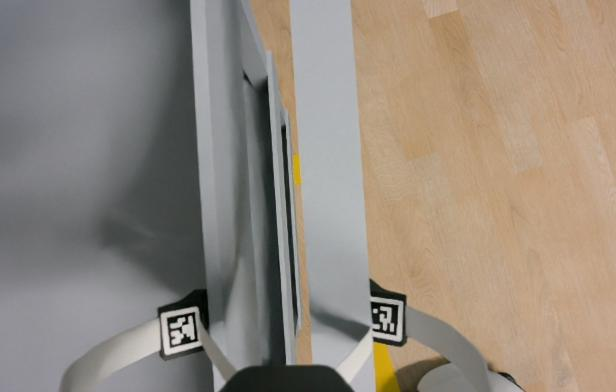

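Request:
move(
  blocking=false,
  r1={"base":{"strafe_m":0.25,"translate_m":-0.2},"joints":{"wrist_roll_rad":1.25},"speeds":{"wrist_roll_rad":0.15},"pace":"slow","contact_limits":{"strafe_m":0.8}},
)

Request:
wait(
  seconds=6,
)

Request:
wait(
  seconds=0.3,
  cameras=["r1_head_camera","r1_wrist_camera"],
)

Scene clock: 1016.83 s.
move: r1 moving
r1.base_odometry: x=-0.366 y=+1.224 heading=+1.194
r1.turned_by_wheels: +0.000
r1.turned_by_imu: +0.000
r1.base_tilt: forward=-1.6 right=+1.3
r1.lidar_m: 0.50 0.61 2.68 2.17 1.62 1.38 1.37 1.82 2.03 2.07 1.49 0.84
r1.base_status: translate_m moving; strafe_m moving
r1.joint_positions: lift_m=+0.910 arm_m=+0.520 wrist_yaw_rad=+0.001 wrist_pitch_rad=+1.563 wrist_roll_rad=+0.808 gripper_m=-0.009
r1.joint_status: wrist_roll_rad moving
r1.measured_speeds: translate_m=-0.031 strafe_m=+0.039 rotate_rad=+0.005 lift_m=+0.000 arm_m=+0.000 wrist_yaw_rad=+0.000 wrist_pitch_rad=+0.000 wrist_roll_rad=+0.155
r1.motor_effort: lift_m=+15(15) arm_m=-4(4) wheel_0=-5(7) wheel_1=+4(4) wheel_2=+6(9)
r1.servo_current: wrist_yaw_rad=52(65) wrist_pitch_rad=52(59) wrist_roll_rad=26(78) gripper_m=78(78)
r1.contact_limits: arm_m 0.8; strafe_m 0.8
r1.hand_pose: x=+0.6934 y=-0.0874 z=+0.8001 quat_wxyz=(+0.653, +0.279, +0.648, -0.277) (m; r1's base frame)
r1.wrist_depth_mm: 229 229 216 - 1025 1008 1008 / 229 229 182 - 1008 1008 1008 / 229 228 191 - 1025 1025 1008 / 229 229 201 - 1025 991 1008 / 228 228 221 - 1008 1008 1008 / 229 229 181 - 178 1025 1008 / 229 165 193 480 976 866 1008
r2: as last shown
r2.lidar_m: 0.51 0.38 3.51 4.40 4.77 2.10 1.36 1.21 1.25 1.15 1.02 0.99
r2.motor_effort: lift_m=+19(19) arm_m=-8(8) wheel_0=+0(1) wheel_1=-8(8) wheel_2=+10(11)
r2.servo_current: wrist_yaw_rad=59(59) wrist_pitch_rad=39(46) wrist_roll_rad=46(59) gripper_m=72(78)
r2.contact_limits: translate_m 0.8
r2.wrist_depth_mm: - - 254 171 236 228 222 / - - 255 171 237 229 224 / - - - 168 238 230 225 / - - - 169 239 231 226 / - - - 170 241 234 226 / - - 257 170 182 233 229 / - - 259 - 242 232 229
pictures: none

Scene clock: 1020.80 s.
earlier move: r1 done
r1.base_odometry: x=-0.660 y=+1.134 heading=+1.194
r1.turned_by_wheels: -0.001
r1.turned_by_imu: -0.001
r1.base_tilt: forward=-1.6 right=+1.3
r1.lidar_m: 0.57 1.01 2.55 1.75 1.29 7.02 1.13 1.45 2.16 2.22 1.81 0.71
r1.base_status: done
r1.joint_positions: lift_m=+0.910 arm_m=+0.520 wrist_yaw_rad=+0.001 wrist_pitch_rad=+1.564 wrist_roll_rad=+1.248 gripper_m=-0.009
r1.joint_status: all done
r1.measured_speeds: all 0
r1.motor_effort: lift_m=+15(15) arm_m=-4(4) wheel_0=-6(13) wheel_1=+2(5) wheel_2=+0(9)
r1.servo_current: wrist_yaw_rad=46(65) wrist_pitch_rad=59(59) wrist_roll_rad=39(91) gripper_m=78(78)
r1.contact_limits: arm_m 0.8; strafe_m 0.8
r1.hand_pose: x=+0.6931 y=-0.0874 z=+0.8001 quat_wxyz=(+0.576, +0.414, +0.572, -0.411) (m; r1's base frame)
r1.wrist_depth_mm: 230 229 222 1008 1025 991 1008 / 230 230 209 500 1025 1008 1025 / 231 229 202 - 1008 1008 1008 / 229 229 221 798 - 1025 1008 / 229 229 229 798 - 1025 1008 / 229 229 179 - 178 878 798 / 229 160 229 492 174 854 788
r2.base_odometry: x=-1.846 y=-0.302 heading=+2.982
r2.turned_by_wheels: +0.000
r2.turned_by_imu: +0.001
r2.base_tilt: forward=-0.7 right=+0.0
r2.lidar_m: 0.51 0.38 3.56 4.36 4.77 2.13 1.37 1.22 1.23 1.12 1.01 0.99
r2.base_status: not commanded
r2.joint_positions: lift_m=+0.870 arm_m=+0.000 wrist_yaw_rad=+0.975 wrist_pitch_rad=+0.001 wrist_roll_rad=+0.000 gripper_m=-0.024
r2.joint_status: not commanded
r2.measured_speeds: all 0
r2.motor_effort: lift_m=+19(19) arm_m=-8(8) wheel_0=+0(1) wheel_1=-8(9) wheel_2=+11(11)
r2.servo_current: wrist_yaw_rad=52(65) wrist_pitch_rad=39(46) wrist_roll_rad=46(59) gripper_m=65(78)
r2.contact_limits: translate_m 0.8
r2.hand_pose: x=+0.4053 y=+0.1897 z=+1.0478 quat_wxyz=(+0.883, +0.000, +0.000, +0.469) (m; r2's base frame)
r2.wrist_depth_mm: - - 253 171 236 229 222 / - - 256 171 236 229 223 / - - - 168 239 231 225 / - - - 168 239 231 225 / - - - 169 240 233 227 / - - 257 171 181 233 229 / - - 260 - 242 233 229
wait: 3.97 of 6 s (r1 has come to rest)
pictures: none

Scene clock: 1021.10 s.
r1.base_odometry: x=-0.660 y=+1.134 heading=+1.194
r1.turned_by_wheels: +0.000
r1.turned_by_imu: +0.000
r1.base_tilt: forward=-1.6 right=+1.3
r1.lidar_m: 0.58 1.00 2.54 1.75 1.30 7.03 1.15 1.41 2.17 2.21 1.82 0.71
r1.base_status: done
r1.joint_positions: lift_m=+0.910 arm_m=+0.520 wrist_yaw_rad=+0.001 wrist_pitch_rad=+1.564 wrist_roll_rad=+1.248 gripper_m=-0.009
r1.joint_status: all done
r1.measured_speeds: all 0
r1.motor_effort: lift_m=+15(15) arm_m=-4(4) wheel_0=-6(13) wheel_1=+2(5) wheel_2=+0(9)
r1.servo_current: wrist_yaw_rad=59(65) wrist_pitch_rad=52(59) wrist_roll_rad=52(91) gripper_m=72(78)
r1.contact_limits: arm_m 0.8; strafe_m 0.8
r1.hand_pose: x=+0.6931 y=-0.0874 z=+0.8001 quat_wxyz=(+0.576, +0.414, +0.572, -0.411) (m; r1's base frame)
r1.wrist_depth_mm: 231 230 223 1008 991 1025 1008 / 230 229 209 500 1008 1008 1008 / 229 229 201 - 1008 1008 1008 / 230 229 220 809 - 1025 1025 / 231 229 228 798 - 1008 1008 / 229 229 179 - 178 891 798 / 229 161 229 488 174 842 798
r2.base_odometry: x=-1.846 y=-0.302 heading=+2.982
r2.turned_by_wheels: +0.000
r2.turned_by_imu: +0.000
r2.base_tilt: forward=-0.6 right=+0.0
r2.lidar_m: 0.52 0.39 3.54 4.39 4.77 2.17 1.36 1.23 1.25 1.14 1.03 1.01
r2.base_status: not commanded
r2.joint_positions: lift_m=+0.870 arm_m=+0.000 wrist_yaw_rad=+0.975 wrist_pitch_rad=+0.001 wrist_roll_rad=+0.000 gripper_m=-0.024
r2.joint_status: not commanded
r2.measured_speeds: all 0
r2.motor_effort: lift_m=+19(19) arm_m=-8(8) wheel_0=+0(1) wheel_1=-8(9) wheel_2=+11(11)
r2.servo_current: wrist_yaw_rad=39(65) wrist_pitch_rad=46(46) wrist_roll_rad=39(59) gripper_m=78(78)
r2.contact_limits: translate_m 0.8
r2.hand_pose: x=+0.4053 y=+0.1897 z=+1.0478 quat_wxyz=(+0.883, +0.000, +0.000, +0.469) (m; r2's base frame)
r2.wrist_depth_mm: - - 253 171 236 229 223 / - - 255 171 236 229 224 / - - - 167 237 230 225 / - - - 168 240 232 225 / - - - 169 240 233 226 / - - 257 171 181 234 229 / - - 259 - 242 232 229
wait: 0.30 s; at rest by 0.27 s
pictures: r1_head_camera, r1_wrist_camera
Images, in order (width x height): r1_head_camera 420x560, r1_wrist_camera 616x392.

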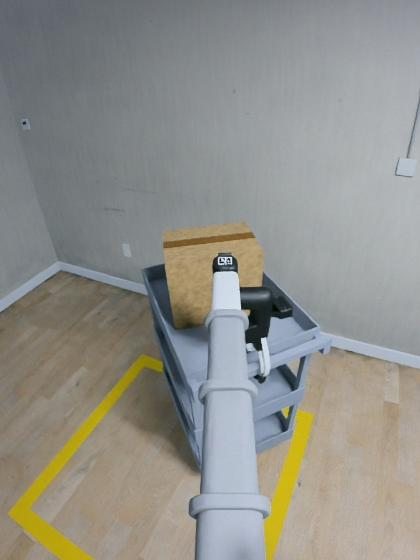

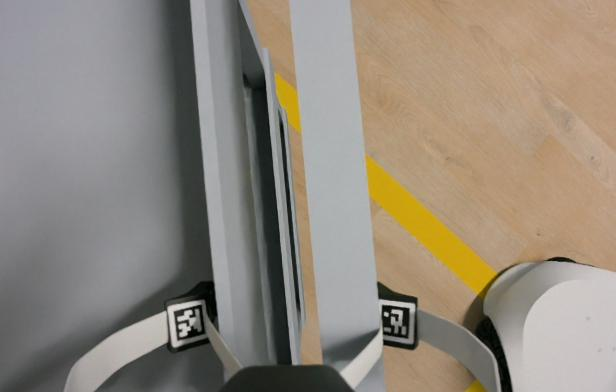

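Request:
move(
  blocking=false,
  r1={"base":{"strafe_m":0.42,"translate_m":-0.1},"joints":{"wrist_roll_rad":2.0},"speeds":{"wrist_roll_rad":0.17},"pace":"slow","contact_limits":{"strafe_m":0.8}},
)

Request:
wait(
  seconds=8,
)

Request:
wait(
  seconds=0.3,
  cameras=["r1_head_camera","r1_wrist_camera","r1_head_right_camera"],
)

Scene clock: 1034.13 s.
move: r1 moving
r1.base_odometry: x=-0.673 y=+1.136 heading=+1.193
r1.turned_by_wheels: -0.001
r1.turned_by_imu: -0.001
r1.base_tilt: forward=-1.6 right=+1.3
r1.lidar_m: 0.57 1.08 2.51 1.74 1.28 7.02 1.14 1.43 2.17 2.22 1.85 0.71
r1.base_status: translate_m moving; strafe_m moving
r1.joint_positions: lift_m=+0.910 arm_m=+0.520 wrist_yaw_rad=+0.001 wrist_pitch_rad=+1.564 wrist_roll_rad=+1.318 gripper_m=-0.009
r1.joint_status: wrist_roll_rad moving
r1.measured_speeds: translate_m=-0.012 strafe_m=+0.050 rotate_rad=+0.001 lift_m=+0.000 arm_m=+0.000 wrist_yaw_rad=+0.000 wrist_pitch_rad=+0.005 wrist_roll_rad=+0.162
r1.motor_effort: lift_m=+15(15) arm_m=-3(4) wheel_0=-13(13) wheel_1=+3(5) wheel_2=-2(3)
r1.servo_current: wrist_yaw_rad=39(59) wrist_pitch_rad=39(52) wrist_roll_rad=52(59) gripper_m=72(78)
r1.contact_limits: arm_m 0.8; strafe_m 0.8
r1.hand_pose: x=+0.6930 y=-0.0874 z=+0.8001 quat_wxyz=(+0.561, +0.434, +0.557, -0.431) (m; r1's base frame)
r1.wrist_depth_mm: 229 229 193 - 1025 1008 1008 / 229 229 197 - 1025 1025 1025 / 229 229 190 - 1008 1008 1025 / 229 229 224 - - 1008 1025 / 229 229 229 - - 1025 891 / 229 229 182 - 176 891 798 / 229 161 209 248 175 891 798
r2: as last shown
r2.lidar_m: 0.50 0.40 3.55 4.38 4.77 2.13 1.36 1.24 1.24 1.15 1.02 0.98
r2.motor_effort: lift_m=+19(19) arm_m=-8(8) wheel_0=+0(1) wheel_1=-8(8) wheel_2=+10(11)
r2.servo_current: wrist_yaw_rad=46(59) wrist_pitch_rad=46(46) wrist_roll_rad=39(52) gripper_m=78(78)
r2.contact_limits: translate_m 0.8
r2.wrist_depth_mm: - - 253 171 236 229 222 / - - 254 171 237 229 224 / - - - 168 237 231 225 / - - - 169 240 232 225 / - - - 170 240 232 226 / - - 257 171 182 234 229 / - - 258 - 243 232 229
pictures: none

Scene clock: 1039.20 s.
earlier move: r1 done
r1.base_odometry: x=-1.087 y=+1.196 heading=+1.194
r1.turned_by_wheels: +0.001
r1.turned_by_imu: +0.002
r1.base_tilt: forward=-1.6 right=+1.3
r1.lidar_m: 0.65 2.38 2.22 1.34 0.91 6.77 1.03 1.10 2.45 2.56 2.10 0.63
r1.base_status: done
r1.joint_positions: lift_m=+0.910 arm_m=+0.520 wrist_yaw_rad=+0.001 wrist_pitch_rad=+1.566 wrist_roll_rad=+1.993 gripper_m=-0.009
r1.joint_status: all done
r1.measured_speeds: all 0
r1.motor_effort: lift_m=+15(15) arm_m=+1(4) wheel_0=-5(15) wheel_1=+3(7) wheel_2=+3(3)
r1.servo_current: wrist_yaw_rad=39(72) wrist_pitch_rad=33(52) wrist_roll_rad=59(111) gripper_m=65(85)
r1.contact_limits: arm_m 0.8; strafe_m 0.8
r1.hand_pose: x=+0.6923 y=-0.0874 z=+0.8001 quat_wxyz=(+0.385, +0.595, +0.383, -0.592) (m; r1's base frame)
r1.wrist_depth_mm: 229 229 209 - 1025 1008 1008 / 229 229 195 - 1008 1008 809 / 229 228 196 - 1025 960 798 / 229 229 200 - 1025 1008 820 / 228 229 213 - 1025 1025 1025 / 229 229 182 - 177 1025 1008 / 229 162 204 236 177 139 1025
r2.base_odometry: x=-1.846 y=-0.302 heading=+2.982
r2.turned_by_wheels: +0.000
r2.turned_by_imu: +0.001
r2.base_tilt: forward=-0.6 right=+0.0
r2.lidar_m: 0.52 0.39 3.53 4.38 4.76 2.12 1.37 1.23 1.25 1.14 1.03 1.02
r2.base_status: not commanded
r2.joint_positions: lift_m=+0.870 arm_m=+0.000 wrist_yaw_rad=+0.975 wrist_pitch_rad=+0.001 wrist_roll_rad=+0.000 gripper_m=-0.024
r2.joint_status: not commanded
r2.measured_speeds: all 0
r2.motor_effort: lift_m=+19(19) arm_m=-8(8) wheel_0=+0(1) wheel_1=-9(9) wheel_2=+11(11)
r2.servo_current: wrist_yaw_rad=39(65) wrist_pitch_rad=39(52) wrist_roll_rad=46(59) gripper_m=65(78)
r2.contact_limits: translate_m 0.8
r2.hand_pose: x=+0.4053 y=+0.1897 z=+1.0478 quat_wxyz=(+0.883, +0.000, +0.000, +0.469) (m; r2's base frame)
r2.wrist_depth_mm: - - 253 172 236 228 224 / - - 254 171 236 229 224 / - - - 168 237 230 226 / - - - 169 239 231 226 / - - - 169 241 233 227 / - - 257 171 181 231 229 / - - 260 - 243 232 230
wait: 5.07 of 8 s (r1 has come to rest)
pictures: none

Scene clock: 1039.50 s.
r1.base_odometry: x=-1.087 y=+1.196 heading=+1.194
r1.turned_by_wheels: +0.000
r1.turned_by_imu: +0.000
r1.base_tilt: forward=-1.6 right=+1.3
r1.lidar_m: 0.66 2.37 2.21 1.36 0.92 6.78 1.04 1.07 2.46 2.55 2.08 0.63
r1.base_status: done
r1.joint_positions: lift_m=+0.910 arm_m=+0.520 wrist_yaw_rad=+0.001 wrist_pitch_rad=+1.566 wrist_roll_rad=+1.993 gripper_m=-0.009
r1.joint_status: all done
r1.measured_speeds: all 0
r1.motor_effort: lift_m=+15(15) arm_m=+1(4) wheel_0=-5(15) wheel_1=+4(7) wheel_2=+3(3)
r1.servo_current: wrist_yaw_rad=39(72) wrist_pitch_rad=46(52) wrist_roll_rad=46(111) gripper_m=72(85)
r1.contact_limits: arm_m 0.8; strafe_m 0.8
r1.hand_pose: x=+0.6923 y=-0.0874 z=+0.8001 quat_wxyz=(+0.385, +0.595, +0.383, -0.592) (m; r1's base frame)
r1.wrist_depth_mm: 229 229 209 - 1008 1008 1008 / 229 229 196 - 1008 1025 809 / 229 229 196 - 1008 960 788 / 229 229 200 - 1025 1025 809 / 229 228 213 - 1008 1008 1008 / 229 229 183 - 178 1008 991 / 229 161 206 238 178 139 1025
r2.base_odometry: x=-1.846 y=-0.302 heading=+2.982
r2.turned_by_wheels: +0.000
r2.turned_by_imu: +0.000
r2.base_tilt: forward=-0.6 right=+0.1
r2.lidar_m: 0.50 0.39 3.56 4.35 4.77 2.12 1.35 1.24 1.24 1.15 1.02 0.98
r2.base_status: not commanded
r2.joint_positions: lift_m=+0.870 arm_m=+0.000 wrist_yaw_rad=+0.975 wrist_pitch_rad=+0.001 wrist_roll_rad=+0.000 gripper_m=-0.024
r2.joint_status: not commanded
r2.measured_speeds: all 0
r2.motor_effort: lift_m=+19(19) arm_m=-8(8) wheel_0=+0(1) wheel_1=-8(9) wheel_2=+11(11)
r2.servo_current: wrist_yaw_rad=59(65) wrist_pitch_rad=46(52) wrist_roll_rad=39(59) gripper_m=72(78)
r2.contact_limits: translate_m 0.8
r2.hand_pose: x=+0.4053 y=+0.1897 z=+1.0478 quat_wxyz=(+0.883, +0.000, +0.000, +0.469) (m; r2's base frame)
r2.wrist_depth_mm: - - 253 171 236 228 222 / - - 254 171 236 229 224 / - - - 168 237 232 226 / - - - 169 240 232 225 / - - - 170 241 233 227 / - - 257 171 181 232 229 / - - 259 - 241 233 229
wait: 0.30 s; at rest by 0.27 s
pictures: r1_head_camera, r1_head_right_camera, r1_wrist_camera
Images, in order (width x height): r1_head_camera 420x560, r1_head_right_camera 420x672, r1_wrist_camera 616x392.

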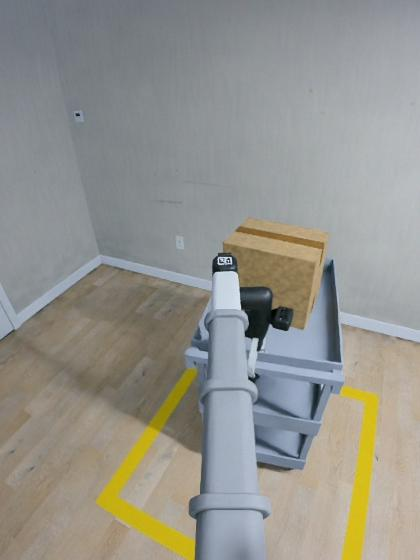

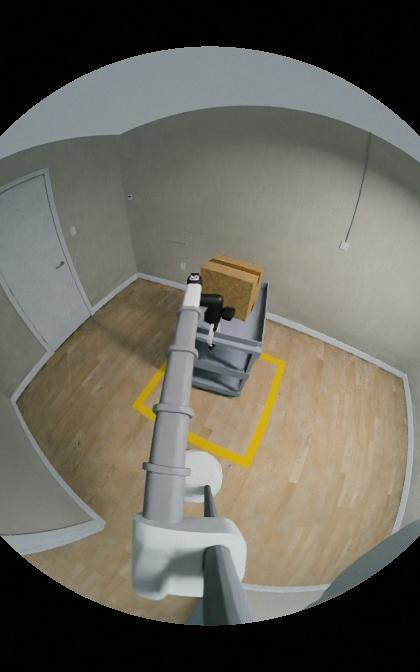

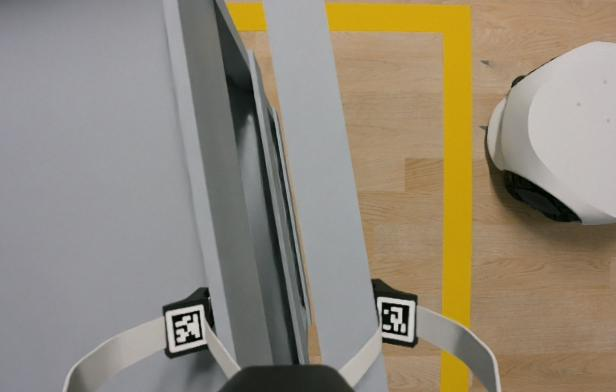

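Request:
move(
  blocking=false,
  r1={"base":{"strafe_m":0.145,"translate_m":-0.16},"pace":"slow","contact_limits":{"strafe_m":0.8}},
)

Request:
wait(
  seconds=6,
)

Request:
wait(
  seconds=0.3,
  cameras=["r1_head_camera","r1_wrist_camera","r1_head_right_camera"],
)

Scene clock: 1047.67 s.
move: r1 moving
r1.base_odometry: x=-1.099 y=+1.190 heading=+1.194
r1.turned_by_wheels: +0.000
r1.turned_by_imu: +0.000
r1.base_tilt: forward=-1.6 right=+1.3
r1.lidar_m: 0.67 2.33 2.18 1.31 0.88 6.75 1.05 1.08 2.43 2.54 2.10 0.63
r1.base_status: translate_m moving; strafe_m moving
r1.joint_positions: lift_m=+0.910 arm_m=+0.520 wrist_yaw_rad=+0.001 wrist_pitch_rad=+1.563 wrist_roll_rad=+1.995 gripper_m=-0.009
r1.joint_status: not commanded
r1.measured_speeds: translate_m=-0.037 strafe_m=+0.035 rotate_rad=+0.001 lift_m=+0.000 arm_m=+0.000 wrist_yaw_rad=+0.000 wrist_pitch_rad=-0.018 wrist_roll_rad=+0.004
r1.motor_effort: lift_m=+15(15) arm_m=+1(4) wheel_0=-8(10) wheel_1=+4(6) wheel_2=+6(6)
r1.servo_current: wrist_yaw_rad=52(59) wrist_pitch_rad=59(59) wrist_roll_rad=46(65) gripper_m=78(78)
r1.contact_limits: arm_m 0.8; strafe_m 0.8
r1.hand_pose: x=+0.6933 y=-0.0874 z=+0.8001 quat_wxyz=(+0.385, +0.596, +0.382, -0.591) (m; r1's base frame)
r1.wrist_depth_mm: 229 228 222 - 1008 991 991 / 229 228 200 - 1025 1025 788 / 229 229 183 - 1025 976 798 / 230 229 189 - 1025 991 831 / 230 229 220 - 1008 1008 1008 / 229 230 182 - 178 1008 1008 / 229 171 190 - 1025 153 991
r2: as last shown
r2.base_tilt: forward=-0.6 right=+0.0
r2.lidar_m: 0.53 0.40 3.55 4.40 4.77 2.12 1.37 1.22 1.24 1.14 1.03 1.02
r2.motor_effort: lift_m=+19(19) arm_m=-8(8) wheel_0=+0(0) wheel_1=-8(8) wheel_2=+10(11)
r2.servo_current: wrist_yaw_rad=52(65) wrist_pitch_rad=46(46) wrist_roll_rad=39(59) gripper_m=72(78)
r2.contact_limits: translate_m 0.8
r2.wrist_depth_mm: - - 253 171 236 229 222 / - - 255 171 236 229 223 / - - - 167 238 230 224 / - - - 169 239 232 225 / - - - 170 240 233 228 / - - 257 171 181 233 229 / - - 260 - 242 232 230
pictures: none

Scene clock: 1050.57 s.
earlier move: r1 done
r1.base_odometry: x=-1.281 y=+1.100 heading=+1.194
r1.turned_by_wheels: +0.000
r1.turned_by_imu: +0.001
r1.base_tilt: forward=-1.6 right=+1.3
r1.lidar_m: 0.64 2.31 2.14 1.01 0.69 6.57 1.07 0.95 1.86 2.63 2.30 0.60
r1.base_status: done
r1.joint_positions: lift_m=+0.910 arm_m=+0.520 wrist_yaw_rad=+0.003 wrist_pitch_rad=+1.554 wrist_roll_rad=+1.999 gripper_m=-0.009
r1.joint_status: not commanded
r1.measured_speeds: all 0
r1.motor_effort: lift_m=+15(15) arm_m=-4(4) wheel_0=-5(12) wheel_1=+1(6) wheel_2=+4(12)
r1.servo_current: wrist_yaw_rad=46(65) wrist_pitch_rad=85(91) wrist_roll_rad=59(65) gripper_m=72(78)
r1.contact_limits: arm_m 0.8; strafe_m 0.8
r1.hand_pose: x=+0.6959 y=-0.0874 z=+0.8001 quat_wxyz=(+0.386, +0.599, +0.380, -0.589) (m; r1's base frame)
r1.wrist_depth_mm: 230 229 229 1008 1008 1008 1008 / 231 230 229 1008 1008 976 798 / 231 230 229 809 1025 1008 788 / 232 231 230 798 1008 991 891 / 232 231 231 798 1025 991 991 / 233 230 183 - 179 1025 991 / 233 169 213 480 1025 148 1025
r2.base_odometry: x=-1.846 y=-0.302 heading=+2.982
r2.turned_by_wheels: +0.000
r2.turned_by_imu: +0.000
r2.base_tilt: forward=-0.6 right=+0.1
r2.lidar_m: 0.52 0.39 3.55 4.36 4.77 2.13 1.34 1.22 1.25 1.15 1.03 0.98
r2.base_status: not commanded
r2.joint_positions: lift_m=+0.870 arm_m=+0.000 wrist_yaw_rad=+0.975 wrist_pitch_rad=+0.001 wrist_roll_rad=+0.000 gripper_m=-0.024
r2.joint_status: not commanded
r2.measured_speeds: all 0
r2.motor_effort: lift_m=+19(19) arm_m=-8(8) wheel_0=+0(1) wheel_1=-8(9) wheel_2=+10(11)
r2.servo_current: wrist_yaw_rad=59(65) wrist_pitch_rad=33(46) wrist_roll_rad=39(59) gripper_m=72(78)
r2.contact_limits: translate_m 0.8
r2.hand_pose: x=+0.4053 y=+0.1897 z=+1.0478 quat_wxyz=(+0.883, +0.000, +0.000, +0.469) (m; r2's base frame)
r2.wrist_depth_mm: - - 252 171 236 229 222 / - - 256 172 236 229 224 / - - - 168 238 230 224 / - - - 169 239 231 226 / - - - 170 239 233 227 / - - 256 172 181 232 229 / - - 259 - 242 232 229
wait: 2.90 of 6 s (r1 has come to rest)
pictures: none

Scene clock: 1050.87 s.
r1.base_odometry: x=-1.281 y=+1.100 heading=+1.194
r1.turned_by_wheels: +0.000
r1.turned_by_imu: +0.000
r1.base_tilt: forward=-1.6 right=+1.3
r1.lidar_m: 0.63 2.31 2.15 0.97 0.66 6.54 1.07 0.96 1.85 2.62 2.31 0.62
r1.base_status: done
r1.joint_positions: lift_m=+0.910 arm_m=+0.520 wrist_yaw_rad=+0.003 wrist_pitch_rad=+1.554 wrist_roll_rad=+1.999 gripper_m=-0.009
r1.joint_status: not commanded
r1.measured_speeds: all 0
r1.motor_effort: lift_m=+15(15) arm_m=-4(4) wheel_0=-4(12) wheel_1=+1(6) wheel_2=+4(12)
r1.servo_current: wrist_yaw_rad=39(65) wrist_pitch_rad=78(91) wrist_roll_rad=39(65) gripper_m=78(78)
r1.contact_limits: arm_m 0.8; strafe_m 0.8
r1.hand_pose: x=+0.6959 y=-0.0874 z=+0.8001 quat_wxyz=(+0.386, +0.599, +0.380, -0.589) (m; r1's base frame)
r1.wrist_depth_mm: 230 230 229 991 1025 991 1008 / 231 229 229 1008 1008 991 788 / 230 231 229 809 1025 991 778 / 232 230 230 798 1008 1008 917 / 232 230 229 809 1008 1025 991 / 233 231 183 - 178 1025 1008 / 232 169 214 480 1042 148 1008
r2.base_odometry: x=-1.846 y=-0.302 heading=+2.982
r2.turned_by_wheels: +0.000
r2.turned_by_imu: +0.000
r2.base_tilt: forward=-0.6 right=+0.1
r2.lidar_m: 0.51 0.39 3.54 4.38 4.78 2.12 1.34 1.23 1.25 1.14 1.02 0.99
r2.base_status: not commanded
r2.joint_positions: lift_m=+0.870 arm_m=+0.000 wrist_yaw_rad=+0.975 wrist_pitch_rad=+0.001 wrist_roll_rad=+0.000 gripper_m=-0.024
r2.joint_status: not commanded
r2.measured_speeds: all 0
r2.motor_effort: lift_m=+19(19) arm_m=-8(8) wheel_0=+0(1) wheel_1=-8(9) wheel_2=+10(11)
r2.servo_current: wrist_yaw_rad=59(65) wrist_pitch_rad=39(46) wrist_roll_rad=46(59) gripper_m=72(78)
r2.contact_limits: translate_m 0.8
r2.hand_pose: x=+0.4053 y=+0.1897 z=+1.0478 quat_wxyz=(+0.883, +0.000, +0.000, +0.469) (m; r2's base frame)
r2.wrist_depth_mm: - - 253 171 236 229 222 / - - 255 171 236 229 224 / - - - 168 237 230 225 / - - - 169 239 232 225 / - - - 169 240 232 228 / - - 258 171 180 232 229 / - - 260 - 242 233 229
wait: 0.30 s; at rest by 0.27 s
pictures: r1_head_camera, r1_head_right_camera, r1_wrist_camera
Images, in order (width x height): r1_head_camera 420x560, r1_head_right_camera 420x672, r1_wrist_camera 616x392.

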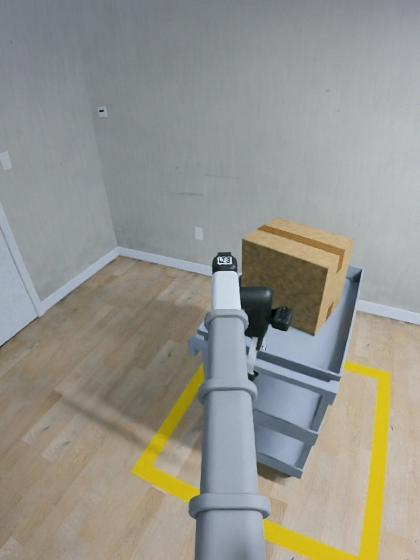

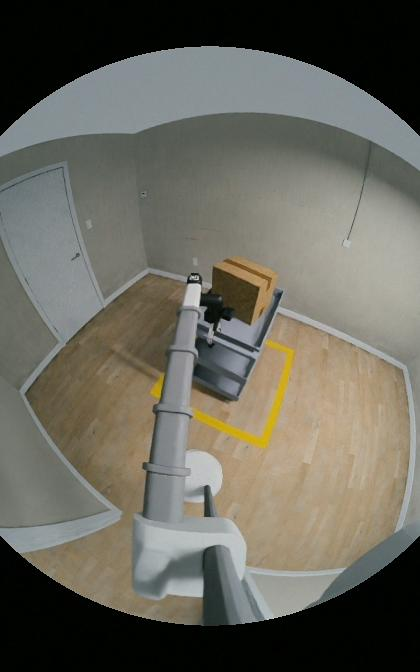

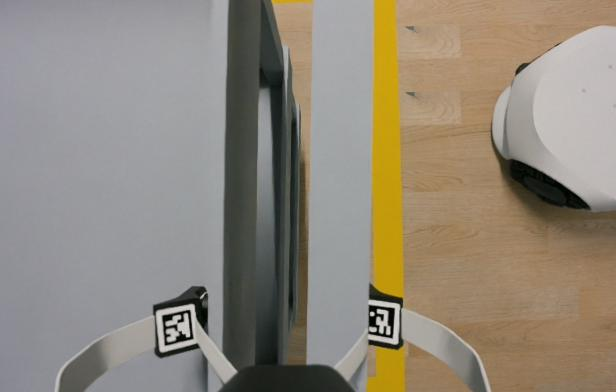

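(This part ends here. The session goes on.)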